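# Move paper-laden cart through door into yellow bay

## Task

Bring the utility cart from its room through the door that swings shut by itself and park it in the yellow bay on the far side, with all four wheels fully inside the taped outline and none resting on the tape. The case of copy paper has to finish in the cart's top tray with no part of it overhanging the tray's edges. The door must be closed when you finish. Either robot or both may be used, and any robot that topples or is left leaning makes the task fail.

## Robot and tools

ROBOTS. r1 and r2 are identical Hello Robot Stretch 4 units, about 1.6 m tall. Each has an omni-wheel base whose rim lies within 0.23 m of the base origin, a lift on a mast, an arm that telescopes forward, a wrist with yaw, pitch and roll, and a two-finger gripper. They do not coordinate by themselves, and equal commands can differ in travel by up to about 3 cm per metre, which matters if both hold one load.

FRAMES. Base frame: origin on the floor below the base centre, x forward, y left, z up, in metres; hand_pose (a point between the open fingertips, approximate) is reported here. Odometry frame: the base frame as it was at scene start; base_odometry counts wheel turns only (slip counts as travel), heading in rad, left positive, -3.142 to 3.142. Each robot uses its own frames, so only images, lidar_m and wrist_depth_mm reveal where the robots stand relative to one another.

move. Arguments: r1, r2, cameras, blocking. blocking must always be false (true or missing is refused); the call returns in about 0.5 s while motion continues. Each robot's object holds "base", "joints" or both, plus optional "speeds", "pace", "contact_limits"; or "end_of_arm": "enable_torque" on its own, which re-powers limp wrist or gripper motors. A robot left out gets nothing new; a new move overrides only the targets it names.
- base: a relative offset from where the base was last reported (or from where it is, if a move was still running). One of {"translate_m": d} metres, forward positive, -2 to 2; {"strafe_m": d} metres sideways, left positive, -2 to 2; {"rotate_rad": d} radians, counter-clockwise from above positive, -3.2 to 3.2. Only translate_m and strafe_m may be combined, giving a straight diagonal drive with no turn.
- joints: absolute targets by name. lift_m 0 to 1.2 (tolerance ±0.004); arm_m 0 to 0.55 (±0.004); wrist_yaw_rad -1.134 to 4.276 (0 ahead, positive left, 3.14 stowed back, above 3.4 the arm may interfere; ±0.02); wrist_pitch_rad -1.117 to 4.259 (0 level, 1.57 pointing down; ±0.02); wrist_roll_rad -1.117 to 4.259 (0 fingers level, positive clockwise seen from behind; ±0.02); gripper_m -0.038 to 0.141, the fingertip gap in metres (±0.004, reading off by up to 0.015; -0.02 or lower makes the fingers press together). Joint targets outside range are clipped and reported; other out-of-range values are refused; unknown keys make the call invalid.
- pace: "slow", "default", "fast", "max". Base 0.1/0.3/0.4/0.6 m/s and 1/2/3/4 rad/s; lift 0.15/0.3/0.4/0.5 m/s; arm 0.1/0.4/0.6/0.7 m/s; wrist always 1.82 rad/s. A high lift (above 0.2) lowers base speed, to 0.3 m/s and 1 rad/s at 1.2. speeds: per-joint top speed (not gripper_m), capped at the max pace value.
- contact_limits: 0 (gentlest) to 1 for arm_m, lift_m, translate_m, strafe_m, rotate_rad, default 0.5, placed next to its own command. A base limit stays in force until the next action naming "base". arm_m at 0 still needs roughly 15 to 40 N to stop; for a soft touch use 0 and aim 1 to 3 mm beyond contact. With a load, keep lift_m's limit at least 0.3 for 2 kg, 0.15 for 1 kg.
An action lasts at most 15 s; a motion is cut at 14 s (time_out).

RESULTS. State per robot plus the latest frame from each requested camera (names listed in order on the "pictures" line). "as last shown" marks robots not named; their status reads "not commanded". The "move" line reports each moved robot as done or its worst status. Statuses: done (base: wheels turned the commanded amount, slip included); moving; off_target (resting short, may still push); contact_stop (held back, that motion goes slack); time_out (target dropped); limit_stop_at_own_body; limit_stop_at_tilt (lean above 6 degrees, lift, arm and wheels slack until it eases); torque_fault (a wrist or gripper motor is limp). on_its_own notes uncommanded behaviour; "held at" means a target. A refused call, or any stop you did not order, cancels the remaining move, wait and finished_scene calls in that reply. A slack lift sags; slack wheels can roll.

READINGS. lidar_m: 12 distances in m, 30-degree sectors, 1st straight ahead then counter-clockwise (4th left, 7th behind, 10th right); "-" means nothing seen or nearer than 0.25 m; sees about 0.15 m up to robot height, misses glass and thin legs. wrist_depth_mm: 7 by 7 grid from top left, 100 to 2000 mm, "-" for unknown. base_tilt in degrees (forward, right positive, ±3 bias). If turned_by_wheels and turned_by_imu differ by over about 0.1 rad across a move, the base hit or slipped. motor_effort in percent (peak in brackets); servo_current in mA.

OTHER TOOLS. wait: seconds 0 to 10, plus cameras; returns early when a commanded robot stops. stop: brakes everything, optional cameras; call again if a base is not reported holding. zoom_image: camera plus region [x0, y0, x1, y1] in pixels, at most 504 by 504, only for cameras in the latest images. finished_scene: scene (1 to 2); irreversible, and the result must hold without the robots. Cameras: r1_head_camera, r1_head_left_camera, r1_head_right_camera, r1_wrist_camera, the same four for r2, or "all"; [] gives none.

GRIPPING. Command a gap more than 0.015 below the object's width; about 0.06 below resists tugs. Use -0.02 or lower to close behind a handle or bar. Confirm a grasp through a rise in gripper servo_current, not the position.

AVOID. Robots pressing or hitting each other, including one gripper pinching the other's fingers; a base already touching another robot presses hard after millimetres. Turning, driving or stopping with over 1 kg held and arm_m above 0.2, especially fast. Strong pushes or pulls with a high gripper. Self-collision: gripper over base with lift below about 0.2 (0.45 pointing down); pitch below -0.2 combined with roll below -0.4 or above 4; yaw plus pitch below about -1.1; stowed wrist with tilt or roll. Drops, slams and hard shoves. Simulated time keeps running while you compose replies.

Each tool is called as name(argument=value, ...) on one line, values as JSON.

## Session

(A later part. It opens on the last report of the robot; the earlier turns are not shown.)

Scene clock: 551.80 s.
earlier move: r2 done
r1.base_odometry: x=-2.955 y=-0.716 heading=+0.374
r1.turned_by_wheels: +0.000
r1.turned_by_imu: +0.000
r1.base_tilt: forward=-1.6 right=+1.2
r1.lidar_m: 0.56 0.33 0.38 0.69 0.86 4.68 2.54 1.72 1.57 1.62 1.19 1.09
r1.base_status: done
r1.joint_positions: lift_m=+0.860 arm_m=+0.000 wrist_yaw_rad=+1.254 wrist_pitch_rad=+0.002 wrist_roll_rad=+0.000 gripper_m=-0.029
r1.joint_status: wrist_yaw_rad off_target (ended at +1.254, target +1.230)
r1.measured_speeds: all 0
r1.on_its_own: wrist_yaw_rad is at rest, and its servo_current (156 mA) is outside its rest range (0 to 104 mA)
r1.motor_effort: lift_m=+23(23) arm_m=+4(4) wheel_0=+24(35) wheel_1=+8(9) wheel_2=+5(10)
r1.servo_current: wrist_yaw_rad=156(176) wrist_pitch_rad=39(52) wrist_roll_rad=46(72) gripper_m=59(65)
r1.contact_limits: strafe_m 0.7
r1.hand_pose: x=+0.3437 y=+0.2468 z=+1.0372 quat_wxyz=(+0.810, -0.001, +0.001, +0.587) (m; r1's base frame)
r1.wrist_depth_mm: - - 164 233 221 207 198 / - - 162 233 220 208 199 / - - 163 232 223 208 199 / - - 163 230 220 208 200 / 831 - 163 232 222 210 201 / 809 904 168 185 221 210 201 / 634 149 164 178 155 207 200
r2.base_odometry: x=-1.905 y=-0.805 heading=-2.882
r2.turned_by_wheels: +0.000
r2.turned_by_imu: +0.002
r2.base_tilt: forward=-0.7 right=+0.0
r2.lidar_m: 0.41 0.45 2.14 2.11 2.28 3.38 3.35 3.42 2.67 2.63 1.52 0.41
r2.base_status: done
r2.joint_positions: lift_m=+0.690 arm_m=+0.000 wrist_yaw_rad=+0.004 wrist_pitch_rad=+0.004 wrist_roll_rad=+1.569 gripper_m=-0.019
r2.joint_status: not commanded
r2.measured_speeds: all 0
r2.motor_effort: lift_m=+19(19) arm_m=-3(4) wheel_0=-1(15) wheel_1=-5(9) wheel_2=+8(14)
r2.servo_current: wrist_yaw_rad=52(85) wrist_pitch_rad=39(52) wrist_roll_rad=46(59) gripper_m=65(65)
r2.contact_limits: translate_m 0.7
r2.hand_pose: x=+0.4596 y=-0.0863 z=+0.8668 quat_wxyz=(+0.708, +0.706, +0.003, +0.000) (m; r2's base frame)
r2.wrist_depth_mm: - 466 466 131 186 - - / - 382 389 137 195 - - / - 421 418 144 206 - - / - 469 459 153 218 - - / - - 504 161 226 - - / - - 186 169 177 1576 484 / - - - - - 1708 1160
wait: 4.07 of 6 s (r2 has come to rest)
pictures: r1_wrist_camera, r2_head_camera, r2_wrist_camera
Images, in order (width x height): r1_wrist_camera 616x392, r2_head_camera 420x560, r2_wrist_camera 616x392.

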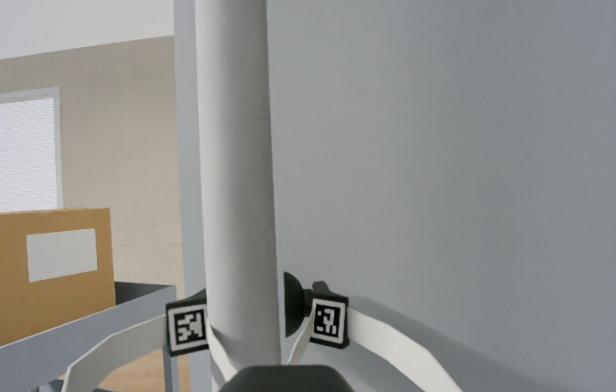

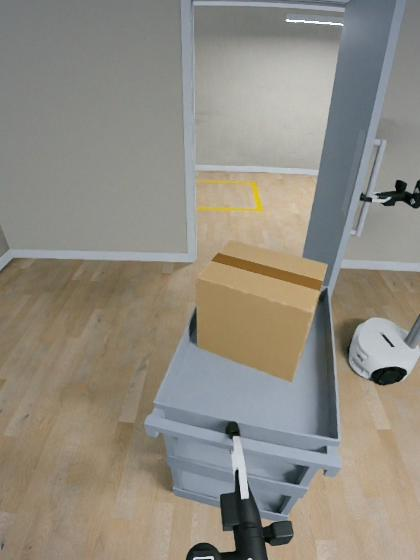

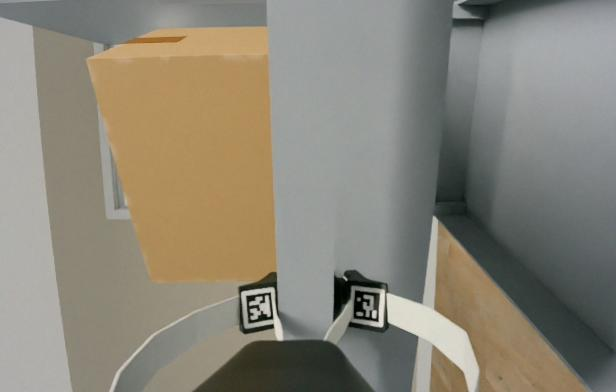

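move(r2={"base":{"rotate_rad":-0.085},"pace":"slow"}, blocking=false, cameras=[])

wait(seconds=3, cameras=[])

move(r2={"base":{"translate_m":-0.4,"strafe_m":0.26},"pace":"slow","contact_limits":{"translate_m":0.7}}, blocking=false, cameras=[])

wait(seconds=9, cameras=["r2_head_camera"])

Scene clock: 559.03 s.
move: r2 moving
r1.base_odometry: x=-2.955 y=-0.716 heading=+0.374
r1.turned_by_wheels: +0.000
r1.turned_by_imu: +0.000
r1.base_tilt: forward=-1.6 right=+1.2
r1.lidar_m: 0.56 0.34 0.37 0.69 0.86 4.67 2.58 1.73 1.57 1.62 1.18 1.11
r1.base_status: not commanded
r1.joint_positions: lift_m=+0.860 arm_m=+0.000 wrist_yaw_rad=+1.254 wrist_pitch_rad=+0.002 wrist_roll_rad=+0.000 gripper_m=-0.029
r1.joint_status: not commanded
r1.measured_speeds: all 0
r1.motor_effort: lift_m=+23(23) arm_m=+4(4) wheel_0=+24(25) wheel_1=+8(8) wheel_2=+4(5)
r1.servo_current: wrist_yaw_rad=169(169) wrist_pitch_rad=39(46) wrist_roll_rad=65(65) gripper_m=52(59)
r1.contact_limits: strafe_m 0.7
r1.hand_pose: x=+0.3437 y=+0.2468 z=+1.0372 quat_wxyz=(+0.810, -0.001, +0.001, +0.587) (m; r1's base frame)
r1.wrist_depth_mm: - - 165 233 220 208 198 / - - 162 230 220 207 198 / - - 163 232 222 208 200 / - - 163 232 222 208 200 / 842 - 163 232 222 211 201 / 809 904 168 185 220 208 201 / 634 149 172 177 155 206 202
r2.base_odometry: x=-1.905 y=-0.805 heading=-2.962
r2.turned_by_wheels: -0.080
r2.turned_by_imu: -0.077
r2.base_tilt: forward=-0.6 right=+0.0
r2.lidar_m: 0.39 0.46 2.20 2.12 2.21 3.08 3.37 3.46 2.73 2.63 1.67 0.40
r2.base_status: rotate_rad moving
r2.joint_positions: lift_m=+0.690 arm_m=+0.000 wrist_yaw_rad=+0.007 wrist_pitch_rad=+0.004 wrist_roll_rad=+1.569 gripper_m=-0.019
r2.joint_status: not commanded
r2.measured_speeds: translate_m=+0.000 strafe_m=+0.000 rotate_rad=-0.098 lift_m=+0.000 arm_m=+0.000 wrist_yaw_rad=+0.000 wrist_pitch_rad=+0.000 wrist_roll_rad=+0.000
r2.motor_effort: lift_m=+19(19) arm_m=-3(4) wheel_0=+8(12) wheel_1=+6(10) wheel_2=+10(14)
r2.servo_current: wrist_yaw_rad=46(59) wrist_pitch_rad=39(46) wrist_roll_rad=39(52) gripper_m=59(65)
r2.hand_pose: x=+0.4599 y=-0.0855 z=+0.8668 quat_wxyz=(+0.708, +0.706, +0.004, +0.001) (m; r2's base frame)
r2.wrist_depth_mm: - - 1281 141 198 - - / - 449 433 147 205 - - / - 415 415 151 211 - - / - 455 445 158 220 831 - / - - 484 165 229 - - / - - 186 170 177 1576 - / - - - - 246 1708 477
pictures: none
No camera images: "cameras" was empty.

Scene clock: 559.40 s.
earlier move: r2 done
r1.base_odometry: x=-2.955 y=-0.716 heading=+0.374
r1.turned_by_wheels: +0.000
r1.turned_by_imu: +0.000
r1.base_tilt: forward=-1.6 right=+1.2
r1.lidar_m: 0.54 0.34 0.39 0.71 0.87 4.64 2.59 1.72 1.58 1.59 1.19 1.09
r1.base_status: not commanded
r1.joint_positions: lift_m=+0.860 arm_m=+0.000 wrist_yaw_rad=+1.254 wrist_pitch_rad=+0.002 wrist_roll_rad=+0.000 gripper_m=-0.029
r1.joint_status: not commanded
r1.measured_speeds: all 0
r1.on_its_own: wrist_yaw_rad is at rest, and its servo_current (150 mA) is outside its rest range (0 to 104 mA)
r1.motor_effort: lift_m=+23(23) arm_m=+4(4) wheel_0=+24(25) wheel_1=+8(8) wheel_2=+5(5)
r1.servo_current: wrist_yaw_rad=150(169) wrist_pitch_rad=33(46) wrist_roll_rad=46(65) gripper_m=59(59)
r1.contact_limits: strafe_m 0.7
r1.hand_pose: x=+0.3437 y=+0.2468 z=+1.0372 quat_wxyz=(+0.810, -0.001, +0.001, +0.587) (m; r1's base frame)
r1.wrist_depth_mm: - - 165 233 220 208 198 / - - 162 232 220 208 199 / - - 164 232 223 208 200 / - - 163 231 221 208 200 / 842 - 163 232 221 210 201 / 820 904 168 184 221 210 202 / 634 149 172 178 156 207 202
r2.base_odometry: x=-1.905 y=-0.805 heading=-2.965
r2.turned_by_wheels: -0.003
r2.turned_by_imu: -0.003
r2.base_tilt: forward=-0.7 right=+0.1
r2.lidar_m: 0.41 0.43 2.20 2.10 2.20 3.07 3.38 3.46 2.74 2.64 2.73 0.41
r2.base_status: done
r2.joint_positions: lift_m=+0.690 arm_m=+0.000 wrist_yaw_rad=+0.007 wrist_pitch_rad=+0.004 wrist_roll_rad=+1.569 gripper_m=-0.019
r2.joint_status: not commanded
r2.measured_speeds: all 0
r2.motor_effort: lift_m=+19(19) arm_m=-4(4) wheel_0=+7(12) wheel_1=+5(10) wheel_2=+6(14)
r2.servo_current: wrist_yaw_rad=59(65) wrist_pitch_rad=46(46) wrist_roll_rad=33(59) gripper_m=65(65)
r2.hand_pose: x=+0.4599 y=-0.0855 z=+0.8668 quat_wxyz=(+0.708, +0.706, +0.004, +0.001) (m; r2's base frame)
r2.wrist_depth_mm: - - - 145 202 - - / - 433 415 150 208 - - / - 421 415 155 214 - - / - 452 442 159 223 842 - / - - 477 167 229 - - / - - 185 172 178 544 - / - - - - - 1708 484
wait: 0.37 of 3 s (r2 has come to rest)
pictures: none
No camera images: "cameras" was empty.

Scene clock: 559.90 s.
move: r2 moving
r1.base_odometry: x=-2.955 y=-0.716 heading=+0.374
r1.turned_by_wheels: +0.000
r1.turned_by_imu: +0.000
r1.base_tilt: forward=-1.6 right=+1.2
r1.lidar_m: 0.57 0.32 0.36 0.69 0.83 4.67 2.59 1.73 1.59 1.59 1.20 1.07
r1.base_status: not commanded
r1.joint_positions: lift_m=+0.860 arm_m=+0.000 wrist_yaw_rad=+1.254 wrist_pitch_rad=+0.002 wrist_roll_rad=+0.000 gripper_m=-0.029
r1.joint_status: not commanded
r1.measured_speeds: all 0
r1.motor_effort: lift_m=+23(23) arm_m=+4(4) wheel_0=+24(25) wheel_1=+8(8) wheel_2=+4(5)
r1.servo_current: wrist_yaw_rad=150(169) wrist_pitch_rad=46(46) wrist_roll_rad=52(59) gripper_m=59(59)
r1.contact_limits: strafe_m 0.7
r1.hand_pose: x=+0.3437 y=+0.2468 z=+1.0372 quat_wxyz=(+0.810, -0.001, +0.001, +0.587) (m; r1's base frame)
r1.wrist_depth_mm: - - 164 233 220 208 198 / - - 162 231 220 208 199 / - - 163 232 222 208 200 / - - 163 231 221 209 200 / 842 - 163 232 223 210 200 / 820 904 168 184 220 209 202 / 627 150 172 178 155 207 202
r2.base_odometry: x=-1.892 y=-0.810 heading=-2.965
r2.turned_by_wheels: +0.000
r2.turned_by_imu: +0.000
r2.base_tilt: forward=-0.7 right=+0.0
r2.lidar_m: 0.41 0.47 2.20 2.12 2.22 3.05 3.36 3.45 2.74 2.64 2.78 0.39
r2.base_status: translate_m moving; strafe_m moving
r2.joint_positions: lift_m=+0.690 arm_m=+0.000 wrist_yaw_rad=+0.003 wrist_pitch_rad=+0.004 wrist_roll_rad=+1.569 gripper_m=-0.019
r2.joint_status: not commanded
r2.measured_speeds: translate_m=-0.046 strafe_m=+0.030 rotate_rad=+0.000 lift_m=+0.000 arm_m=+0.000 wrist_yaw_rad=-0.005 wrist_pitch_rad=+0.000 wrist_roll_rad=+0.000
r2.motor_effort: lift_m=+19(20) arm_m=-3(4) wheel_0=-10(10) wheel_1=+5(6) wheel_2=+12(14)
r2.servo_current: wrist_yaw_rad=46(59) wrist_pitch_rad=46(46) wrist_roll_rad=46(52) gripper_m=59(65)
r2.contact_limits: translate_m 0.7
r2.hand_pose: x=+0.4595 y=-0.0866 z=+0.8668 quat_wxyz=(+0.708, +0.706, +0.003, -0.001) (m; r2's base frame)
r2.wrist_depth_mm: - - - 150 206 1499 - / - 574 452 154 211 - - / - 415 415 157 217 809 - / - 452 442 163 224 831 - / - - 477 168 230 - - / - - 184 173 178 - - / - - - - - 1708 492
pictures: none
No camera images: "cameras" was empty.

Scene clock: 565.33 s.
earlier move: r2 done
r1.base_odometry: x=-2.955 y=-0.716 heading=+0.374
r1.turned_by_wheels: +0.000
r1.turned_by_imu: +0.000
r1.base_tilt: forward=-1.6 right=+1.2
r1.lidar_m: 0.54 0.33 0.41 1.21 1.11 4.66 2.57 1.72 1.58 1.61 1.19 1.09
r1.base_status: not commanded
r1.joint_positions: lift_m=+0.860 arm_m=+0.000 wrist_yaw_rad=+1.254 wrist_pitch_rad=+0.002 wrist_roll_rad=+0.000 gripper_m=-0.029
r1.joint_status: not commanded
r1.measured_speeds: all 0
r1.on_its_own: wrist_yaw_rad is at rest, and its servo_current (150 mA) is outside its rest range (0 to 104 mA)
r1.motor_effort: lift_m=+23(23) arm_m=+4(4) wheel_0=+24(25) wheel_1=+8(8) wheel_2=+5(5)
r1.servo_current: wrist_yaw_rad=150(182) wrist_pitch_rad=33(52) wrist_roll_rad=39(72) gripper_m=52(65)
r1.contact_limits: strafe_m 0.7
r1.hand_pose: x=+0.3437 y=+0.2468 z=+1.0372 quat_wxyz=(+0.810, -0.001, +0.001, +0.587) (m; r1's base frame)
r1.wrist_depth_mm: - - 164 233 221 208 198 / - - 162 231 220 208 198 / - - 163 232 222 207 199 / - - 163 232 221 209 200 / - - 163 231 222 209 200 / - - 168 184 220 210 202 / - 155 172 177 155 206 202
r2.base_odometry: x=-1.466 y=-0.991 heading=-2.966
r2.turned_by_wheels: -0.001
r2.turned_by_imu: -0.003
r2.base_tilt: forward=-0.6 right=+0.1
r2.lidar_m: 0.42 2.62 1.93 1.87 1.95 2.70 2.92 3.06 3.00 2.86 3.02 0.40
r2.base_status: done
r2.joint_positions: lift_m=+0.690 arm_m=+0.000 wrist_yaw_rad=-0.004 wrist_pitch_rad=+0.004 wrist_roll_rad=+1.569 gripper_m=-0.019
r2.joint_status: not commanded
r2.measured_speeds: all 0
r2.motor_effort: lift_m=+19(20) arm_m=-4(4) wheel_0=-9(18) wheel_1=+4(7) wheel_2=+2(14)
r2.servo_current: wrist_yaw_rad=59(65) wrist_pitch_rad=39(52) wrist_roll_rad=39(65) gripper_m=59(65)
r2.contact_limits: translate_m 0.7
r2.hand_pose: x=+0.4589 y=-0.0886 z=+0.8668 quat_wxyz=(+0.708, +0.706, +0.000, -0.003) (m; r2's base frame)
r2.wrist_depth_mm: - - 1618 130 184 - - / - 382 384 135 193 - - / - 418 415 144 206 - - / - 473 455 151 216 - - / - - 508 160 228 - - / - - 185 169 179 1464 500 / - - - - - 1661 462
wait: 5.43 of 9 s (r2 has come to rest)
pictures: r2_head_camera
Images, in order (width x height): r2_head_camera 420x560.

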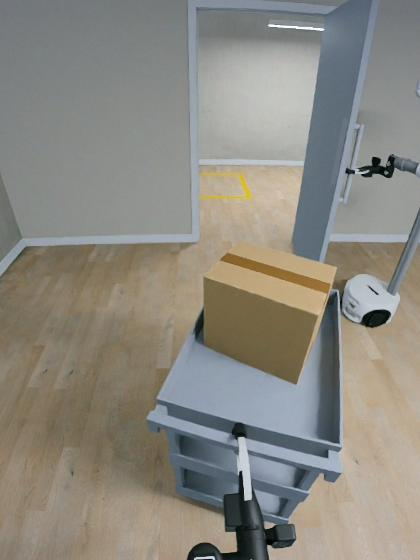

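move(r2={"base":{"strafe_m":-0.2},"pace":"slow","contact_limits":{"strafe_m":0.7}}, blocking=false, cameras=[])

wait(seconds=5, cameras=["r2_head_camera"])

Scene clock: 570.33 s.
move: r2 moving
r1.base_odometry: x=-2.955 y=-0.716 heading=+0.374
r1.turned_by_wheels: +0.000
r1.turned_by_imu: +0.000
r1.base_tilt: forward=-1.6 right=+1.2
r1.lidar_m: 0.56 0.33 0.38 1.18 1.10 4.67 2.58 1.73 1.57 1.62 1.17 1.10
r1.base_status: not commanded
r1.joint_positions: lift_m=+0.860 arm_m=+0.000 wrist_yaw_rad=+1.254 wrist_pitch_rad=+0.002 wrist_roll_rad=+0.000 gripper_m=-0.029
r1.joint_status: not commanded
r1.measured_speeds: all 0
r1.motor_effort: lift_m=+23(23) arm_m=+4(4) wheel_0=+24(25) wheel_1=+8(8) wheel_2=+5(5)
r1.servo_current: wrist_yaw_rad=150(163) wrist_pitch_rad=33(59) wrist_roll_rad=46(65) gripper_m=59(65)
r1.contact_limits: strafe_m 0.7
r1.hand_pose: x=+0.3437 y=+0.2468 z=+1.0372 quat_wxyz=(+0.810, -0.001, +0.001, +0.587) (m; r1's base frame)
r1.wrist_depth_mm: - - 165 232 220 208 198 / - - 162 232 220 207 199 / - - 163 231 222 208 200 / - - 163 232 221 208 199 / - - 163 233 222 210 201 / - - 168 185 221 211 202 / - 154 172 178 156 208 202
r2.base_odometry: x=-1.468 y=-0.977 heading=-2.966
r2.turned_by_wheels: +0.000
r2.turned_by_imu: +0.001
r2.base_tilt: forward=-0.6 right=+0.1
r2.lidar_m: 0.41 0.49 1.95 1.87 1.96 2.70 2.91 3.06 2.99 2.88 2.95 0.41
r2.base_status: strafe_m moving
r2.joint_positions: lift_m=+0.690 arm_m=+0.000 wrist_yaw_rad=-0.003 wrist_pitch_rad=+0.004 wrist_roll_rad=+1.569 gripper_m=-0.019
r2.joint_status: not commanded
r2.measured_speeds: translate_m=+0.000 strafe_m=-0.056 rotate_rad=-0.003 lift_m=+0.000 arm_m=+0.000 wrist_yaw_rad=+0.010 wrist_pitch_rad=+0.000 wrist_roll_rad=+0.000
r2.motor_effort: lift_m=+19(19) arm_m=-4(4) wheel_0=+9(11) wheel_1=-6(8) wheel_2=+0(1)
r2.servo_current: wrist_yaw_rad=46(59) wrist_pitch_rad=46(46) wrist_roll_rad=59(59) gripper_m=59(65)
r2.contact_limits: strafe_m 0.7
r2.hand_pose: x=+0.4590 y=-0.0883 z=+0.8668 quat_wxyz=(+0.708, +0.706, +0.001, -0.003) (m; r2's base frame)
r2.wrist_depth_mm: - 544 535 127 180 - - / - 377 379 132 191 - - / - 418 415 141 203 - - / - 473 455 149 215 - - / - - 504 157 226 - - / - - 186 167 179 1464 500 / - - - - - 1661 459
pictures: none
No camera images: "cameras" was empty.

Scene clock: 573.00 s.
earlier move: r2 done
r1.base_odometry: x=-2.955 y=-0.716 heading=+0.374
r1.turned_by_wheels: +0.000
r1.turned_by_imu: +0.000
r1.base_tilt: forward=-1.6 right=+1.2
r1.lidar_m: 0.56 0.30 0.38 1.10 1.01 4.66 2.56 1.73 1.59 1.60 1.19 1.09
r1.base_status: not commanded
r1.joint_positions: lift_m=+0.860 arm_m=+0.000 wrist_yaw_rad=+1.254 wrist_pitch_rad=+0.002 wrist_roll_rad=+0.000 gripper_m=-0.029
r1.joint_status: not commanded
r1.measured_speeds: all 0
r1.on_its_own: wrist_yaw_rad is at rest, and its servo_current (137 mA) is outside its rest range (0 to 104 mA)
r1.motor_effort: lift_m=+23(23) arm_m=+4(4) wheel_0=+24(25) wheel_1=+8(8) wheel_2=+5(5)
r1.servo_current: wrist_yaw_rad=137(169) wrist_pitch_rad=52(59) wrist_roll_rad=52(72) gripper_m=52(65)
r1.contact_limits: strafe_m 0.7
r1.hand_pose: x=+0.3437 y=+0.2468 z=+1.0372 quat_wxyz=(+0.810, -0.001, +0.001, +0.587) (m; r1's base frame)
r1.wrist_depth_mm: - - 165 233 220 208 198 / - - 161 232 220 208 199 / - - 163 232 222 208 200 / - - 163 232 221 208 199 / - - 163 232 222 208 200 / - - 168 185 220 210 201 / - 155 173 177 155 208 202
r2.base_odometry: x=-1.501 y=-0.794 heading=-2.966
r2.turned_by_wheels: +0.000
r2.turned_by_imu: +0.001
r2.base_tilt: forward=-0.6 right=+0.0
r2.lidar_m: 0.40 0.42 2.14 2.05 2.16 2.99 2.93 3.05 2.78 2.69 2.82 0.43
r2.base_status: done
r2.joint_positions: lift_m=+0.690 arm_m=+0.000 wrist_yaw_rad=+0.004 wrist_pitch_rad=+0.004 wrist_roll_rad=+1.569 gripper_m=-0.019
r2.joint_status: not commanded
r2.measured_speeds: all 0
r2.motor_effort: lift_m=+19(19) arm_m=-3(4) wheel_0=+6(17) wheel_1=-4(8) wheel_2=+0(2)
r2.servo_current: wrist_yaw_rad=46(72) wrist_pitch_rad=39(52) wrist_roll_rad=46(59) gripper_m=59(65)
r2.contact_limits: strafe_m 0.7
r2.hand_pose: x=+0.4597 y=-0.0861 z=+0.8668 quat_wxyz=(+0.708, +0.706, +0.003, +0.000) (m; r2's base frame)
r2.wrist_depth_mm: - - - 159 216 1537 1160 / - - - 161 220 732 - / - 427 424 165 224 820 - / - 442 442 167 227 831 - / - 469 462 169 231 - - / - - 186 172 179 - - / - - - - - 1576 -
wait: 2.67 of 5 s (r2 has come to rest)
pictures: r2_head_camera
Images, in order (width x height): r2_head_camera 420x560.

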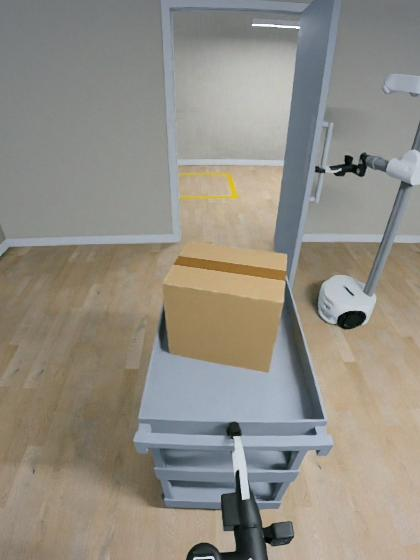

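move(r2={"base":{"translate_m":0.4,"strafe_m":-0.01},"pace":"slow","contact_limits":{"translate_m":0.7}}, blocking=false, cameras=[])

wait(seconds=9, cameras=["r2_head_camera"])

Scene clock: 577.73 s.
move: r2 moving
r1.base_odometry: x=-2.955 y=-0.716 heading=+0.374
r1.turned_by_wheels: +0.000
r1.turned_by_imu: +0.000
r1.base_tilt: forward=-1.6 right=+1.2
r1.lidar_m: 0.55 0.33 0.38 1.09 1.00 4.64 2.59 1.73 1.59 1.60 1.20 1.08
r1.base_status: not commanded
r1.joint_positions: lift_m=+0.860 arm_m=+0.000 wrist_yaw_rad=+1.254 wrist_pitch_rad=+0.002 wrist_roll_rad=+0.000 gripper_m=-0.029
r1.joint_status: not commanded
r1.measured_speeds: all 0
r1.motor_effort: lift_m=+23(23) arm_m=+4(4) wheel_0=+24(25) wheel_1=+8(8) wheel_2=+4(5)
r1.servo_current: wrist_yaw_rad=143(156) wrist_pitch_rad=39(46) wrist_roll_rad=33(59) gripper_m=59(65)
r1.contact_limits: strafe_m 0.7
r1.hand_pose: x=+0.3437 y=+0.2468 z=+1.0372 quat_wxyz=(+0.810, -0.001, +0.001, +0.587) (m; r1's base frame)
r1.wrist_depth_mm: - - 164 232 220 208 197 / - - 162 231 220 208 199 / - - 163 232 221 208 199 / - - 163 231 222 208 199 / - - 163 233 222 210 201 / - - 168 185 220 210 202 / - 154 172 178 155 207 201
r2.base_odometry: x=-1.513 y=-0.796 heading=-2.965
r2.turned_by_wheels: +0.000
r2.turned_by_imu: +0.001
r2.base_tilt: forward=-0.7 right=+0.1
r2.lidar_m: 0.39 0.43 2.13 2.05 2.18 3.01 2.96 3.05 2.80 2.67 2.78 0.40
r2.base_status: translate_m moving; strafe_m moving
r2.joint_positions: lift_m=+0.690 arm_m=+0.000 wrist_yaw_rad=+0.002 wrist_pitch_rad=+0.004 wrist_roll_rad=+1.569 gripper_m=-0.019
r2.joint_status: not commanded
r2.measured_speeds: translate_m=+0.048 strafe_m=-0.002 rotate_rad=-0.002 lift_m=+0.000 arm_m=+0.000 wrist_yaw_rad=-0.015 wrist_pitch_rad=+0.000 wrist_roll_rad=+0.000
r2.motor_effort: lift_m=+19(20) arm_m=-1(4) wheel_0=+10(13) wheel_1=+8(8) wheel_2=-13(13)
r2.servo_current: wrist_yaw_rad=46(59) wrist_pitch_rad=46(46) wrist_roll_rad=46(52) gripper_m=65(65)
r2.contact_limits: translate_m 0.7
r2.hand_pose: x=+0.4594 y=-0.0869 z=+0.8668 quat_wxyz=(+0.708, +0.706, +0.002, -0.001) (m; r2's base frame)
r2.wrist_depth_mm: - - - 160 219 1499 1138 / - - - 163 221 715 - / - 433 421 165 225 820 - / - 442 439 167 229 831 - / - 466 459 169 230 842 - / - - 185 171 179 - - / - - 504 - 236 1576 -
pictures: none
No camera images: "cameras" was empty.

Scene clock: 582.53 s.
earlier move: r2 done
r1.base_odometry: x=-2.955 y=-0.716 heading=+0.374
r1.turned_by_wheels: +0.000
r1.turned_by_imu: +0.000
r1.base_tilt: forward=-1.7 right=+1.2
r1.lidar_m: 0.55 0.34 0.36 0.83 1.00 4.66 2.61 1.73 1.60 1.61 1.18 1.07
r1.base_status: not commanded
r1.joint_positions: lift_m=+0.860 arm_m=+0.000 wrist_yaw_rad=+1.254 wrist_pitch_rad=+0.002 wrist_roll_rad=+0.000 gripper_m=-0.029
r1.joint_status: not commanded
r1.measured_speeds: all 0
r1.on_its_own: wrist_yaw_rad is at rest, and its servo_current (163 mA) is outside its rest range (0 to 104 mA)
r1.motor_effort: lift_m=+23(23) arm_m=+4(4) wheel_0=+24(25) wheel_1=+8(8) wheel_2=+5(5)
r1.servo_current: wrist_yaw_rad=163(169) wrist_pitch_rad=33(46) wrist_roll_rad=39(72) gripper_m=52(65)
r1.contact_limits: strafe_m 0.7
r1.hand_pose: x=+0.3437 y=+0.2468 z=+1.0372 quat_wxyz=(+0.810, -0.001, +0.001, +0.587) (m; r1's base frame)
r1.wrist_depth_mm: - - 164 232 220 207 198 / - - 161 231 220 207 198 / - - 163 233 222 208 200 / - - 163 232 221 208 200 / 866 1098 162 232 222 208 200 / 831 960 162 185 221 210 202 / - 154 173 177 155 206 202
r2.base_odometry: x=-1.896 y=-0.854 heading=-2.966
r2.turned_by_wheels: +0.000
r2.turned_by_imu: -0.001
r2.base_tilt: forward=-0.7 right=+0.0
r2.lidar_m: 0.39 0.40 2.17 2.06 2.17 2.98 3.38 3.44 2.78 2.67 1.68 0.43
r2.base_status: done
r2.joint_positions: lift_m=+0.690 arm_m=+0.000 wrist_yaw_rad=-0.004 wrist_pitch_rad=+0.004 wrist_roll_rad=+1.569 gripper_m=-0.019
r2.joint_status: not commanded
r2.measured_speeds: all 0
r2.motor_effort: lift_m=+19(20) arm_m=+4(4) wheel_0=+2(13) wheel_1=+5(9) wheel_2=-9(16)
r2.servo_current: wrist_yaw_rad=52(65) wrist_pitch_rad=39(52) wrist_roll_rad=33(65) gripper_m=59(65)
r2.contact_limits: translate_m 0.7
r2.hand_pose: x=+0.4589 y=-0.0886 z=+0.8668 quat_wxyz=(+0.708, +0.706, +0.000, -0.003) (m; r2's base frame)
r2.wrist_depth_mm: - - 1366 177 239 1618 1138 / - - - 176 236 1537 517 / - - - 176 236 820 - / - 445 439 234 236 842 - / - 455 452 173 234 842 - / - 469 185 173 179 - - / - - 480 - 232 - -
wait: 4.80 of 9 s (r2 has come to rest)
pictures: r2_head_camera
Images, in order (width x height): r2_head_camera 420x560.

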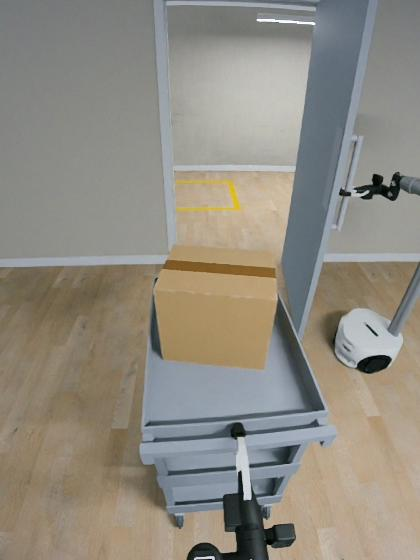

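move(blocking=false, cameras=[], r2={"base":{"translate_m":0.4},"pace":"slow","contact_limits":{"translate_m":0.7}})

wait(seconds=6, cameras=["r2_head_camera","r2_head_left_camera","r2_head_right_camera"])

Scene clock: 598.17 s.
move: r2 moving
r1.base_odometry: x=-2.955 y=-0.716 heading=+0.374
r1.turned_by_wheels: +0.000
r1.turned_by_imu: +0.000
r1.base_tilt: forward=-1.6 right=+1.2
r1.lidar_m: 0.57 0.32 0.40 0.81 0.99 4.66 2.59 1.75 1.59 1.59 1.19 1.09
r1.base_status: not commanded
r1.joint_positions: lift_m=+0.860 arm_m=+0.000 wrist_yaw_rad=+1.254 wrist_pitch_rad=+0.002 wrist_roll_rad=+0.000 gripper_m=-0.029
r1.joint_status: not commanded
r1.measured_speeds: all 0
r1.motor_effort: lift_m=+23(23) arm_m=+4(4) wheel_0=+24(25) wheel_1=+8(8) wheel_2=+5(5)
r1.servo_current: wrist_yaw_rad=150(169) wrist_pitch_rad=46(46) wrist_roll_rad=33(65) gripper_m=59(65)
r1.contact_limits: strafe_m 0.7
r1.hand_pose: x=+0.3437 y=+0.2468 z=+1.0372 quat_wxyz=(+0.810, -0.001, +0.001, +0.587) (m; r1's base frame)
r1.wrist_depth_mm: - - 165 232 220 208 198 / - - 162 231 220 207 198 / - - 163 232 222 208 200 / - - 163 232 220 209 200 / 842 1060 163 233 222 209 201 / 842 946 163 184 222 210 201 / - 149 164 177 155 206 202
r2.base_odometry: x=-1.908 y=-0.856 heading=-2.966
r2.turned_by_wheels: +0.000
r2.turned_by_imu: +0.000
r2.base_tilt: forward=-0.7 right=+0.0
r2.lidar_m: 0.39 0.40 2.14 2.05 2.16 2.99 3.39 3.47 2.77 2.68 1.65 0.42
r2.base_status: translate_m moving
r2.joint_positions: lift_m=+0.690 arm_m=+0.000 wrist_yaw_rad=-0.004 wrist_pitch_rad=+0.004 wrist_roll_rad=+1.569 gripper_m=-0.019
r2.joint_status: not commanded
r2.measured_speeds: translate_m=+0.048 strafe_m=+0.000 rotate_rad=-0.001 lift_m=+0.000 arm_m=+0.000 wrist_yaw_rad=+0.000 wrist_pitch_rad=+0.000 wrist_roll_rad=+0.000
r2.motor_effort: lift_m=+19(19) arm_m=+4(4) wheel_0=+7(7) wheel_1=+4(8) wheel_2=-14(15)
r2.servo_current: wrist_yaw_rad=52(59) wrist_pitch_rad=46(52) wrist_roll_rad=39(52) gripper_m=59(59)
r2.contact_limits: translate_m 0.7
r2.hand_pose: x=+0.4589 y=-0.0886 z=+0.8668 quat_wxyz=(+0.708, +0.706, +0.000, -0.003) (m; r2's base frame)
r2.wrist_depth_mm: - - - 177 239 1618 1160 / - - - 176 237 1537 496 / - - - 175 236 820 - / - 439 439 234 236 842 - / - 455 449 173 234 831 - / - 466 185 172 178 - - / - - 477 - 231 - -
pictures: none
No camera images: "cameras" was empty.

Scene clock: 602.93 s.
earlier move: r2 done
r1.base_odometry: x=-2.955 y=-0.716 heading=+0.374
r1.turned_by_wheels: +0.000
r1.turned_by_imu: +0.000
r1.base_tilt: forward=-1.6 right=+1.2
r1.lidar_m: 0.53 0.33 0.38 0.81 1.17 4.65 2.57 1.72 1.57 1.61 1.20 1.10
r1.base_status: not commanded
r1.joint_positions: lift_m=+0.860 arm_m=+0.000 wrist_yaw_rad=+1.254 wrist_pitch_rad=+0.002 wrist_roll_rad=+0.000 gripper_m=-0.029
r1.joint_status: not commanded
r1.measured_speeds: all 0
r1.on_its_own: wrist_yaw_rad is at rest, and its servo_current (143 mA) is outside its rest range (0 to 104 mA)
r1.motor_effort: lift_m=+23(23) arm_m=+4(4) wheel_0=+24(25) wheel_1=+8(8) wheel_2=+5(5)
r1.servo_current: wrist_yaw_rad=143(169) wrist_pitch_rad=46(52) wrist_roll_rad=46(65) gripper_m=59(65)
r1.contact_limits: strafe_m 0.7
r1.hand_pose: x=+0.3437 y=+0.2468 z=+1.0372 quat_wxyz=(+0.810, -0.001, +0.001, +0.587) (m; r1's base frame)
r1.wrist_depth_mm: - - 165 232 220 208 198 / - - 161 232 219 207 199 / - - 163 232 222 208 199 / - - 163 231 221 209 200 / - 820 162 232 222 209 201 / 960 831 168 184 220 209 201 / - 150 163 178 155 206 202
r2.base_odometry: x=-2.290 y=-0.924 heading=-2.966
r2.turned_by_wheels: +0.000
r2.turned_by_imu: -0.001
r2.base_tilt: forward=-0.7 right=+0.1
r2.lidar_m: 0.35 0.38 2.17 2.07 2.17 2.89 3.83 3.82 2.77 2.67 1.24 0.45
r2.base_status: done
r2.joint_positions: lift_m=+0.690 arm_m=+0.000 wrist_yaw_rad=-0.004 wrist_pitch_rad=+0.004 wrist_roll_rad=+1.569 gripper_m=-0.019
r2.joint_status: not commanded
r2.measured_speeds: all 0
r2.motor_effort: lift_m=+19(19) arm_m=+4(4) wheel_0=+2(9) wheel_1=+3(8) wheel_2=-8(15)
r2.servo_current: wrist_yaw_rad=46(65) wrist_pitch_rad=39(52) wrist_roll_rad=46(65) gripper_m=59(65)
r2.contact_limits: translate_m 0.7
r2.hand_pose: x=+0.4589 y=-0.0886 z=+0.8668 quat_wxyz=(+0.708, +0.706, +0.000, -0.003) (m; r2's base frame)
r2.wrist_depth_mm: - - - 191 257 286 1078 / - - - 189 251 1661 521 / - - - 184 246 809 - / - 445 445 179 240 854 - / 1808 449 449 177 235 820 - / - 452 185 172 180 - - / - 140 459 - 227 - -
wait: 4.77 of 6 s (r2 has come to rest)
pictures: r2_head_camera, r2_head_left_camera, r2_head_right_camera
Images, in order (width x height): r2_head_camera 420x560, r2_head_left_camera 420x672, r2_head_right_camera 420x672.

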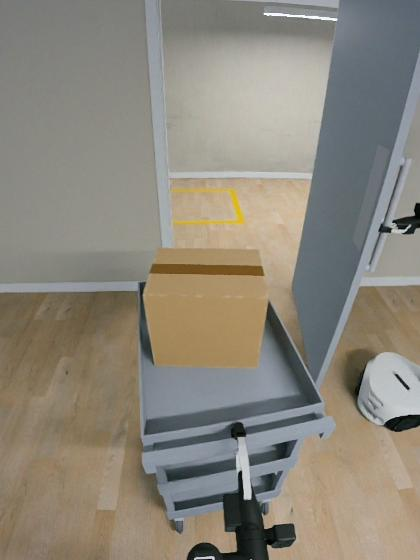

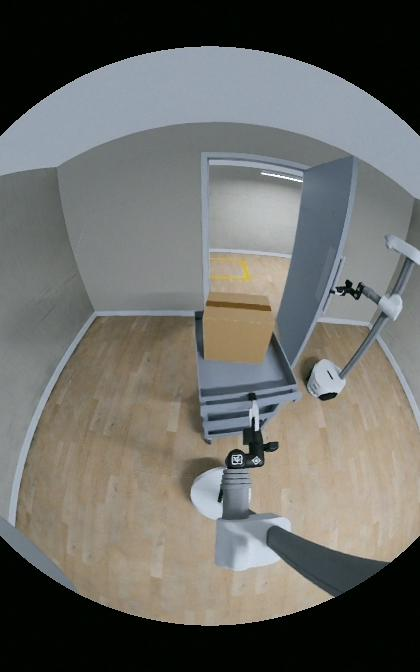

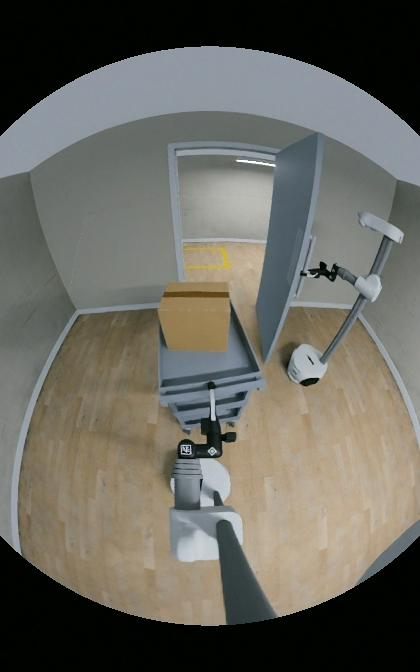

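move(blocking=false, cameras=[], r2={"base":{"translate_m":0.25,"strafe_m":0.18},"pace":"slow","contact_limits":{"translate_m":0.7}})

wait(seconds=6, cameras=["r2_head_camera","r2_head_right_camera"])

Scene clock: 616.73 s.
move: r2 moving
r1.base_odometry: x=-2.955 y=-0.716 heading=+0.374
r1.turned_by_wheels: +0.000
r1.turned_by_imu: +0.000
r1.base_tilt: forward=-1.6 right=+1.2
r1.lidar_m: 0.55 0.33 0.38 0.81 1.24 4.65 2.59 1.72 1.60 1.61 1.16 1.10
r1.base_status: not commanded
r1.joint_positions: lift_m=+0.860 arm_m=+0.000 wrist_yaw_rad=+1.254 wrist_pitch_rad=+0.002 wrist_roll_rad=+0.000 gripper_m=-0.029
r1.joint_status: not commanded
r1.measured_speeds: all 0
r1.motor_effort: lift_m=+23(23) arm_m=+4(4) wheel_0=+24(25) wheel_1=+8(8) wheel_2=+4(5)
r1.servo_current: wrist_yaw_rad=156(156) wrist_pitch_rad=46(46) wrist_roll_rad=46(72) gripper_m=59(65)
r1.contact_limits: strafe_m 0.7
r1.hand_pose: x=+0.3437 y=+0.2468 z=+1.0372 quat_wxyz=(+0.810, -0.001, +0.001, +0.587) (m; r1's base frame)
r1.wrist_depth_mm: - - 164 233 220 208 198 / - - 162 232 220 206 198 / - - 164 232 223 208 199 / - - 163 230 220 208 200 / - 831 163 232 221 209 200 / 960 831 167 185 220 210 202 / 732 149 163 178 155 206 202
r2.base_odometry: x=-2.299 y=-0.933 heading=-2.967
r2.turned_by_wheels: -0.001
r2.turned_by_imu: -0.001
r2.base_tilt: forward=-0.7 right=+0.1
r2.lidar_m: 0.36 0.38 2.13 2.05 2.15 2.95 3.82 3.86 2.83 2.69 1.24 0.44
r2.base_status: translate_m moving; strafe_m moving
r2.joint_positions: lift_m=+0.690 arm_m=+0.000 wrist_yaw_rad=-0.006 wrist_pitch_rad=+0.004 wrist_roll_rad=+1.569 gripper_m=-0.019
r2.joint_status: not commanded
r2.measured_speeds: translate_m=+0.043 strafe_m=+0.032 rotate_rad=-0.003 lift_m=+0.000 arm_m=+0.000 wrist_yaw_rad=-0.010 wrist_pitch_rad=+0.000 wrist_roll_rad=+0.000
r2.motor_effort: lift_m=+19(19) arm_m=+4(4) wheel_0=-10(10) wheel_1=+8(9) wheel_2=-15(15)
r2.servo_current: wrist_yaw_rad=33(65) wrist_pitch_rad=39(46) wrist_roll_rad=39(52) gripper_m=59(65)
r2.contact_limits: translate_m 0.7
r2.hand_pose: x=+0.4588 y=-0.0890 z=+0.8668 quat_wxyz=(+0.708, +0.706, +0.000, -0.004) (m; r2's base frame)
r2.wrist_depth_mm: - - - 192 258 287 1118 / - - - 189 251 1618 525 / - - - 184 247 798 - / - 442 445 180 240 842 - / 1756 445 445 177 235 820 - / - 445 185 172 181 - - / - 140 455 - 226 - -
pictures: none
No camera images: "cameras" was empty.

Scene clock: 620.50 s.
earlier move: r2 done
r1.base_odometry: x=-2.955 y=-0.716 heading=+0.374
r1.turned_by_wheels: +0.000
r1.turned_by_imu: +0.000
r1.base_tilt: forward=-1.7 right=+1.2
r1.lidar_m: 0.53 0.34 0.39 0.93 4.04 4.67 2.58 1.73 1.58 1.63 1.20 1.10
r1.base_status: not commanded
r1.joint_positions: lift_m=+0.860 arm_m=+0.000 wrist_yaw_rad=+1.254 wrist_pitch_rad=+0.002 wrist_roll_rad=+0.000 gripper_m=-0.029
r1.joint_status: not commanded
r1.measured_speeds: all 0
r1.on_its_own: wrist_yaw_rad is at rest, and its servo_current (150 mA) is outside its rest range (0 to 104 mA)
r1.motor_effort: lift_m=+23(23) arm_m=+4(4) wheel_0=+25(25) wheel_1=+8(8) wheel_2=+5(5)
r1.servo_current: wrist_yaw_rad=150(176) wrist_pitch_rad=39(52) wrist_roll_rad=33(78) gripper_m=59(72)
r1.contact_limits: strafe_m 0.7
r1.hand_pose: x=+0.3437 y=+0.2468 z=+1.0372 quat_wxyz=(+0.810, -0.001, +0.001, +0.587) (m; r1's base frame)
r1.wrist_depth_mm: - - 164 233 221 208 198 / - - 162 231 220 208 199 / - - 163 232 223 208 200 / - - 163 231 221 210 200 / 1229 - 163 232 222 209 200 / - 1118 168 184 220 210 201 / - 154 172 178 156 206 202
r2.base_odometry: x=-2.504 y=-1.144 heading=-2.967
r2.turned_by_wheels: +0.000
r2.turned_by_imu: -0.001
r2.base_tilt: forward=-0.7 right=+0.1
r2.lidar_m: 0.41 0.42 1.98 1.88 1.96 2.68 4.13 4.06 2.97 2.84 1.20 0.42
r2.base_status: done
r2.joint_positions: lift_m=+0.690 arm_m=+0.000 wrist_yaw_rad=-0.007 wrist_pitch_rad=+0.004 wrist_roll_rad=+1.569 gripper_m=-0.019
r2.joint_status: not commanded
r2.measured_speeds: all 0
r2.motor_effort: lift_m=+19(19) arm_m=+4(4) wheel_0=-8(12) wheel_1=+3(10) wheel_2=-7(16)
r2.servo_current: wrist_yaw_rad=46(65) wrist_pitch_rad=46(52) wrist_roll_rad=52(65) gripper_m=59(65)
r2.contact_limits: translate_m 0.7
r2.hand_pose: x=+0.4587 y=-0.0893 z=+0.8668 quat_wxyz=(+0.708, +0.706, -0.001, -0.004) (m; r2's base frame)
r2.wrist_depth_mm: - - - 164 223 1618 1118 / 1618 - - 166 225 750 - / 1618 430 427 168 227 820 - / - 442 445 229 229 831 - / - 462 462 171 232 831 - / - 484 186 172 179 - - / - 121 - - 236 - -
wait: 3.77 of 6 s (r2 has come to rest)
pictures: r2_head_camera, r2_head_right_camera
Images, in order (width x height): r2_head_camera 420x560, r2_head_right_camera 420x672.

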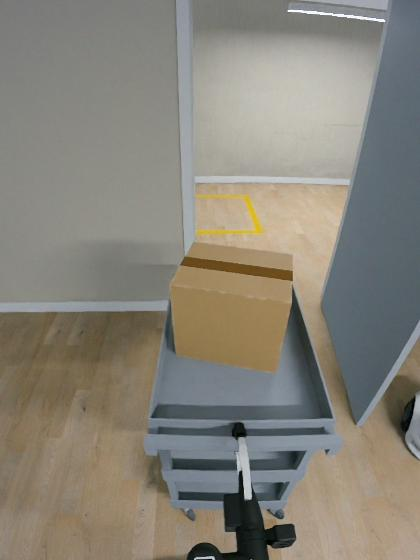

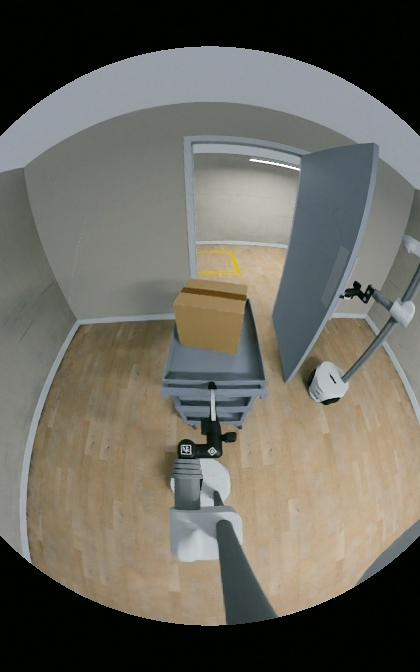

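move(blocking=false, cameras=[], r2={"base":{"translate_m":0.2,"strafe_m":0.18},"pace":"slow","contact_limits":{"translate_m":0.7}})

wait(seconds=6, cameras=["r2_head_camera","r2_head_right_camera"])

Scene clock: 626.13 s.
move: r2 moving
r1.base_odometry: x=-2.955 y=-0.716 heading=+0.374
r1.turned_by_wheels: +0.000
r1.turned_by_imu: +0.000
r1.base_tilt: forward=-1.6 right=+1.2
r1.lidar_m: 0.54 0.34 0.36 0.93 4.04 4.65 2.57 1.74 1.58 1.60 1.20 1.08
r1.base_status: not commanded
r1.joint_positions: lift_m=+0.860 arm_m=+0.000 wrist_yaw_rad=+1.254 wrist_pitch_rad=+0.002 wrist_roll_rad=+0.000 gripper_m=-0.029
r1.joint_status: not commanded
r1.measured_speeds: all 0
r1.motor_effort: lift_m=+23(23) arm_m=+4(4) wheel_0=+24(25) wheel_1=+8(8) wheel_2=+5(5)
r1.servo_current: wrist_yaw_rad=143(163) wrist_pitch_rad=39(52) wrist_roll_rad=52(65) gripper_m=59(59)
r1.contact_limits: strafe_m 0.7
r1.hand_pose: x=+0.3437 y=+0.2468 z=+1.0372 quat_wxyz=(+0.810, -0.001, +0.001, +0.587) (m; r1's base frame)
r1.wrist_depth_mm: - - 165 234 220 208 197 / - - 162 231 220 207 199 / - - 163 231 222 208 199 / - - 163 233 222 208 200 / 1205 - 163 232 222 210 202 / - 1098 168 183 220 210 202 / - 149 172 178 156 208 202
r2.base_odometry: x=-2.512 y=-1.154 heading=-2.968
r2.turned_by_wheels: -0.001
r2.turned_by_imu: -0.001
r2.base_tilt: forward=-0.7 right=+0.1
r2.lidar_m: 0.40 0.43 1.95 1.85 1.96 2.71 4.15 4.07 2.98 2.88 1.19 0.41
r2.base_status: translate_m moving; strafe_m moving
r2.joint_positions: lift_m=+0.690 arm_m=+0.000 wrist_yaw_rad=-0.007 wrist_pitch_rad=+0.004 wrist_roll_rad=+1.569 gripper_m=-0.019
r2.joint_status: not commanded
r2.measured_speeds: translate_m=+0.037 strafe_m=+0.034 rotate_rad=+0.001 lift_m=+0.000 arm_m=+0.000 wrist_yaw_rad=+0.000 wrist_pitch_rad=+0.000 wrist_roll_rad=+0.000
r2.motor_effort: lift_m=+19(19) arm_m=+4(4) wheel_0=-8(11) wheel_1=+6(9) wheel_2=-12(14)
r2.servo_current: wrist_yaw_rad=65(65) wrist_pitch_rad=39(46) wrist_roll_rad=52(59) gripper_m=52(65)
r2.contact_limits: translate_m 0.7
r2.hand_pose: x=+0.4587 y=-0.0893 z=+0.8668 quat_wxyz=(+0.708, +0.706, -0.001, -0.004) (m; r2's base frame)
r2.wrist_depth_mm: 1618 - - 164 223 1618 1138 / 1661 - - 165 224 750 - / 1661 430 430 167 227 831 - / 1661 445 442 228 229 842 - / - 459 459 170 232 842 - / - 480 186 172 179 - - / - 121 - - 236 - -
pictures: none
No camera images: "cameras" was empty.

Scene clock: 629.57 s.
earlier move: r2 done
r1.base_odometry: x=-2.955 y=-0.716 heading=+0.374
r1.turned_by_wheels: +0.000
r1.turned_by_imu: +0.000
r1.base_tilt: forward=-1.6 right=+1.3
r1.lidar_m: 0.53 0.32 0.39 1.14 4.06 4.66 2.58 1.69 1.59 1.62 1.20 1.10
r1.base_status: not commanded
r1.joint_positions: lift_m=+0.860 arm_m=+0.000 wrist_yaw_rad=+1.254 wrist_pitch_rad=+0.002 wrist_roll_rad=+0.000 gripper_m=-0.029
r1.joint_status: not commanded
r1.measured_speeds: all 0
r1.on_its_own: wrist_yaw_rad is at rest, and its servo_current (163 mA) is outside its rest range (0 to 104 mA)
r1.motor_effort: lift_m=+23(23) arm_m=+4(4) wheel_0=+24(25) wheel_1=+8(8) wheel_2=+5(5)
r1.servo_current: wrist_yaw_rad=163(169) wrist_pitch_rad=39(52) wrist_roll_rad=52(65) gripper_m=52(65)
r1.contact_limits: strafe_m 0.7
r1.hand_pose: x=+0.3437 y=+0.2468 z=+1.0372 quat_wxyz=(+0.810, -0.001, +0.001, +0.587) (m; r1's base frame)
r1.wrist_depth_mm: - - 164 233 221 208 198 / - - 162 233 220 208 198 / - - 163 232 223 208 199 / - - 163 231 221 209 200 / - 1308 163 233 221 209 201 / - - 168 185 221 210 202 / - 154 172 178 156 207 201
r2.base_odometry: x=-2.670 y=-1.356 heading=-2.968
r2.turned_by_wheels: +0.000
r2.turned_by_imu: -0.001
r2.base_tilt: forward=-0.7 right=+0.1
r2.lidar_m: 0.41 1.71 1.75 1.69 1.79 2.47 - 4.31 3.18 1.36 1.20 0.41
r2.base_status: done
r2.joint_positions: lift_m=+0.690 arm_m=+0.000 wrist_yaw_rad=-0.007 wrist_pitch_rad=+0.004 wrist_roll_rad=+1.569 gripper_m=-0.019
r2.joint_status: not commanded
r2.measured_speeds: all 0
r2.motor_effort: lift_m=+19(19) arm_m=+4(4) wheel_0=-9(14) wheel_1=+3(9) wheel_2=-7(14)
r2.servo_current: wrist_yaw_rad=52(65) wrist_pitch_rad=46(52) wrist_roll_rad=52(59) gripper_m=59(65)
r2.contact_limits: translate_m 0.7
r2.hand_pose: x=+0.4587 y=-0.0893 z=+0.8668 quat_wxyz=(+0.708, +0.706, -0.001, -0.004) (m; r2's base frame)
r2.wrist_depth_mm: - - - 137 194 - - / - 397 394 144 202 - - / - 424 418 150 210 - - / - 455 452 157 220 - - / - 492 492 164 229 - - / - - 185 170 180 549 521 / - - - - - - 469
wait: 3.43 of 6 s (r2 has come to rest)
pictures: r2_head_camera, r2_head_right_camera
Images, in order (width x height): r2_head_camera 420x560, r2_head_right_camera 420x672.

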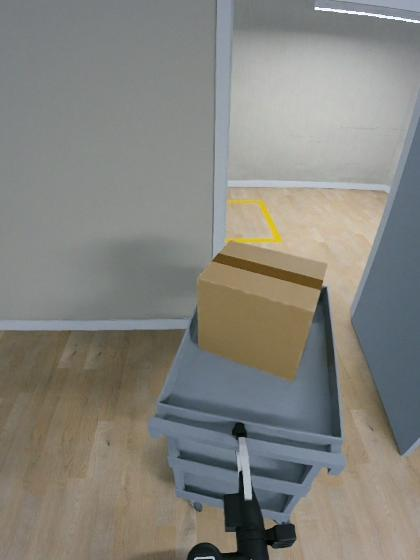

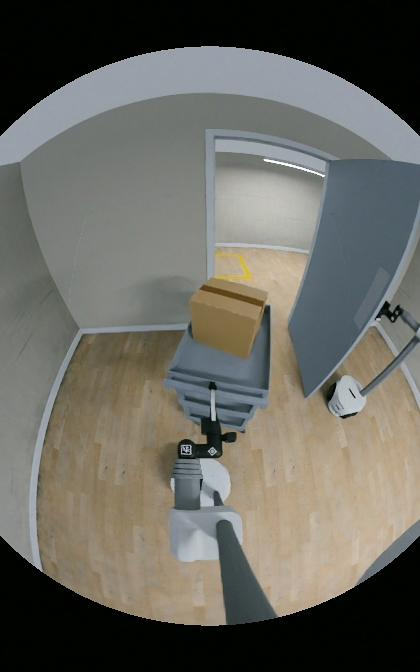

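move(blocking=false, cameras=[], r2={"base":{"translate_m":-0.6,"strafe_m":-0.5},"pace":"slow","contact_limits":{"translate_m":0.7}})

wait(seconds=9, cameras=["r2_head_camera","r2_head_right_camera"])

Scene clock: 640.93 s.
move: r2 moving
r1.base_odometry: x=-2.955 y=-0.716 heading=+0.374
r1.turned_by_wheels: +0.000
r1.turned_by_imu: +0.000
r1.base_tilt: forward=-1.6 right=+1.2
r1.lidar_m: 0.56 0.32 0.38 1.13 4.05 4.66 2.57 1.72 1.59 1.62 1.19 1.08
r1.base_status: not commanded
r1.joint_positions: lift_m=+0.860 arm_m=+0.000 wrist_yaw_rad=+1.254 wrist_pitch_rad=+0.002 wrist_roll_rad=+0.000 gripper_m=-0.029
r1.joint_status: not commanded
r1.measured_speeds: all 0
r1.motor_effort: lift_m=+23(23) arm_m=+4(4) wheel_0=+24(25) wheel_1=+8(8) wheel_2=+5(5)
r1.servo_current: wrist_yaw_rad=169(169) wrist_pitch_rad=39(52) wrist_roll_rad=65(65) gripper_m=52(59)
r1.contact_limits: strafe_m 0.7
r1.hand_pose: x=+0.3437 y=+0.2468 z=+1.0372 quat_wxyz=(+0.810, -0.001, +0.001, +0.587) (m; r1's base frame)
r1.wrist_depth_mm: - - 164 232 221 208 198 / - - 161 231 220 207 198 / - - 164 231 222 208 199 / - - 163 231 221 208 200 / - 1336 163 232 222 209 200 / - - 168 184 220 209 201 / - 155 172 178 155 206 202
r2.base_odometry: x=-2.662 y=-1.346 heading=-2.968
r2.turned_by_wheels: +0.000
r2.turned_by_imu: +0.001
r2.base_tilt: forward=-0.6 right=+0.1
r2.lidar_m: 0.42 0.49 1.79 1.71 1.81 2.47 - 4.30 3.15 1.39 1.22 0.41
r2.base_status: translate_m moving; strafe_m moving
r2.joint_positions: lift_m=+0.690 arm_m=+0.000 wrist_yaw_rad=-0.003 wrist_pitch_rad=+0.004 wrist_roll_rad=+1.569 gripper_m=-0.019
r2.joint_status: not commanded
r2.measured_speeds: translate_m=-0.039 strafe_m=-0.033 rotate_rad=-0.001 lift_m=+0.000 arm_m=+0.000 wrist_yaw_rad=+0.001 wrist_pitch_rad=+0.000 wrist_roll_rad=+0.000
r2.motor_effort: lift_m=+19(19) arm_m=+1(4) wheel_0=+4(10) wheel_1=-10(10) wheel_2=+11(13)
r2.servo_current: wrist_yaw_rad=52(59) wrist_pitch_rad=39(52) wrist_roll_rad=39(52) gripper_m=59(59)
r2.contact_limits: translate_m 0.7
r2.hand_pose: x=+0.4590 y=-0.0883 z=+0.8668 quat_wxyz=(+0.708, +0.706, +0.001, -0.003) (m; r2's base frame)
r2.wrist_depth_mm: - - - 135 191 - - / - 389 394 143 200 - - / - 424 418 149 209 - - / - 459 455 156 218 - - / - 488 492 163 229 - - / - - 183 170 179 544 - / - - - - - - 466
pictures: none
No camera images: "cameras" was empty.

Scene clock: 649.47 s.
earlier move: r2 done
r1.base_odometry: x=-2.955 y=-0.716 heading=+0.374
r1.turned_by_wheels: +0.000
r1.turned_by_imu: -0.001
r1.base_tilt: forward=-1.6 right=+1.2
r1.lidar_m: 0.57 0.32 0.40 0.84 1.05 4.65 2.54 1.73 1.58 1.61 1.20 1.08
r1.base_status: not commanded
r1.joint_positions: lift_m=+0.860 arm_m=+0.000 wrist_yaw_rad=+1.254 wrist_pitch_rad=+0.002 wrist_roll_rad=+0.000 gripper_m=-0.029
r1.joint_status: not commanded
r1.measured_speeds: all 0
r1.on_its_own: wrist_yaw_rad is at rest, and its servo_current (130 mA) is outside its rest range (0 to 104 mA)
r1.motor_effort: lift_m=+23(23) arm_m=+4(4) wheel_0=+24(25) wheel_1=+8(8) wheel_2=+5(5)
r1.servo_current: wrist_yaw_rad=130(176) wrist_pitch_rad=46(52) wrist_roll_rad=59(72) gripper_m=59(65)
r1.contact_limits: strafe_m 0.7
r1.hand_pose: x=+0.3437 y=+0.2468 z=+1.0372 quat_wxyz=(+0.810, -0.001, +0.001, +0.587) (m; r1's base frame)
r1.wrist_depth_mm: - - 165 233 220 208 198 / - - 162 232 220 207 198 / - - 163 231 223 208 199 / - - 163 231 220 209 200 / - 976 163 233 222 210 201 / - 960 168 184 220 209 202 / - 149 164 177 155 207 202
r2.base_odometry: x=-2.166 y=-0.759 heading=-2.967
r2.turned_by_wheels: +0.001
r2.turned_by_imu: +0.004
r2.base_tilt: forward=-0.6 right=+0.1
r2.lidar_m: 0.25 0.29 2.29 2.20 2.30 3.16 3.68 3.61 2.66 2.55 1.26 0.53
r2.base_status: done
r2.joint_positions: lift_m=+0.690 arm_m=+0.000 wrist_yaw_rad=+0.006 wrist_pitch_rad=+0.004 wrist_roll_rad=+1.569 gripper_m=-0.019
r2.joint_status: not commanded
r2.measured_speeds: all 0
r2.motor_effort: lift_m=+19(20) arm_m=-3(4) wheel_0=+7(13) wheel_1=-5(11) wheel_2=+10(15)
r2.servo_current: wrist_yaw_rad=59(65) wrist_pitch_rad=39(52) wrist_roll_rad=52(65) gripper_m=52(65)
r2.contact_limits: translate_m 0.7
r2.hand_pose: x=+0.4598 y=-0.0857 z=+0.8668 quat_wxyz=(+0.708, +0.707, +0.004, +0.001) (m; r2's base frame)
r2.wrist_depth_mm: - - - - - - - / - - - 353 - 1618 1160 / - - - 359 384 394 394 / - - - 231 315 1661 480 / - - - 194 262 1708 530 / - - 186 159 180 621 - / - 415 404 - 199 - -
wait: 8.53 of 9 s (r2 has come to rest)
pictures: r2_head_camera, r2_head_right_camera
Images, in order (width x height): r2_head_camera 420x560, r2_head_right_camera 420x672.

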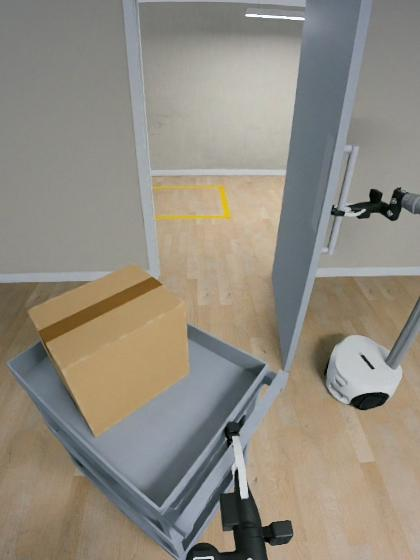

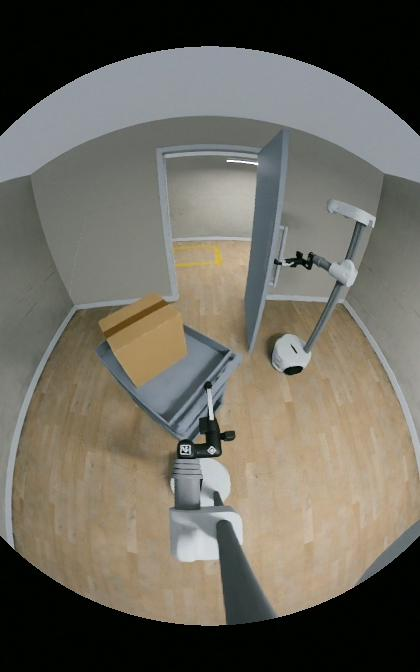

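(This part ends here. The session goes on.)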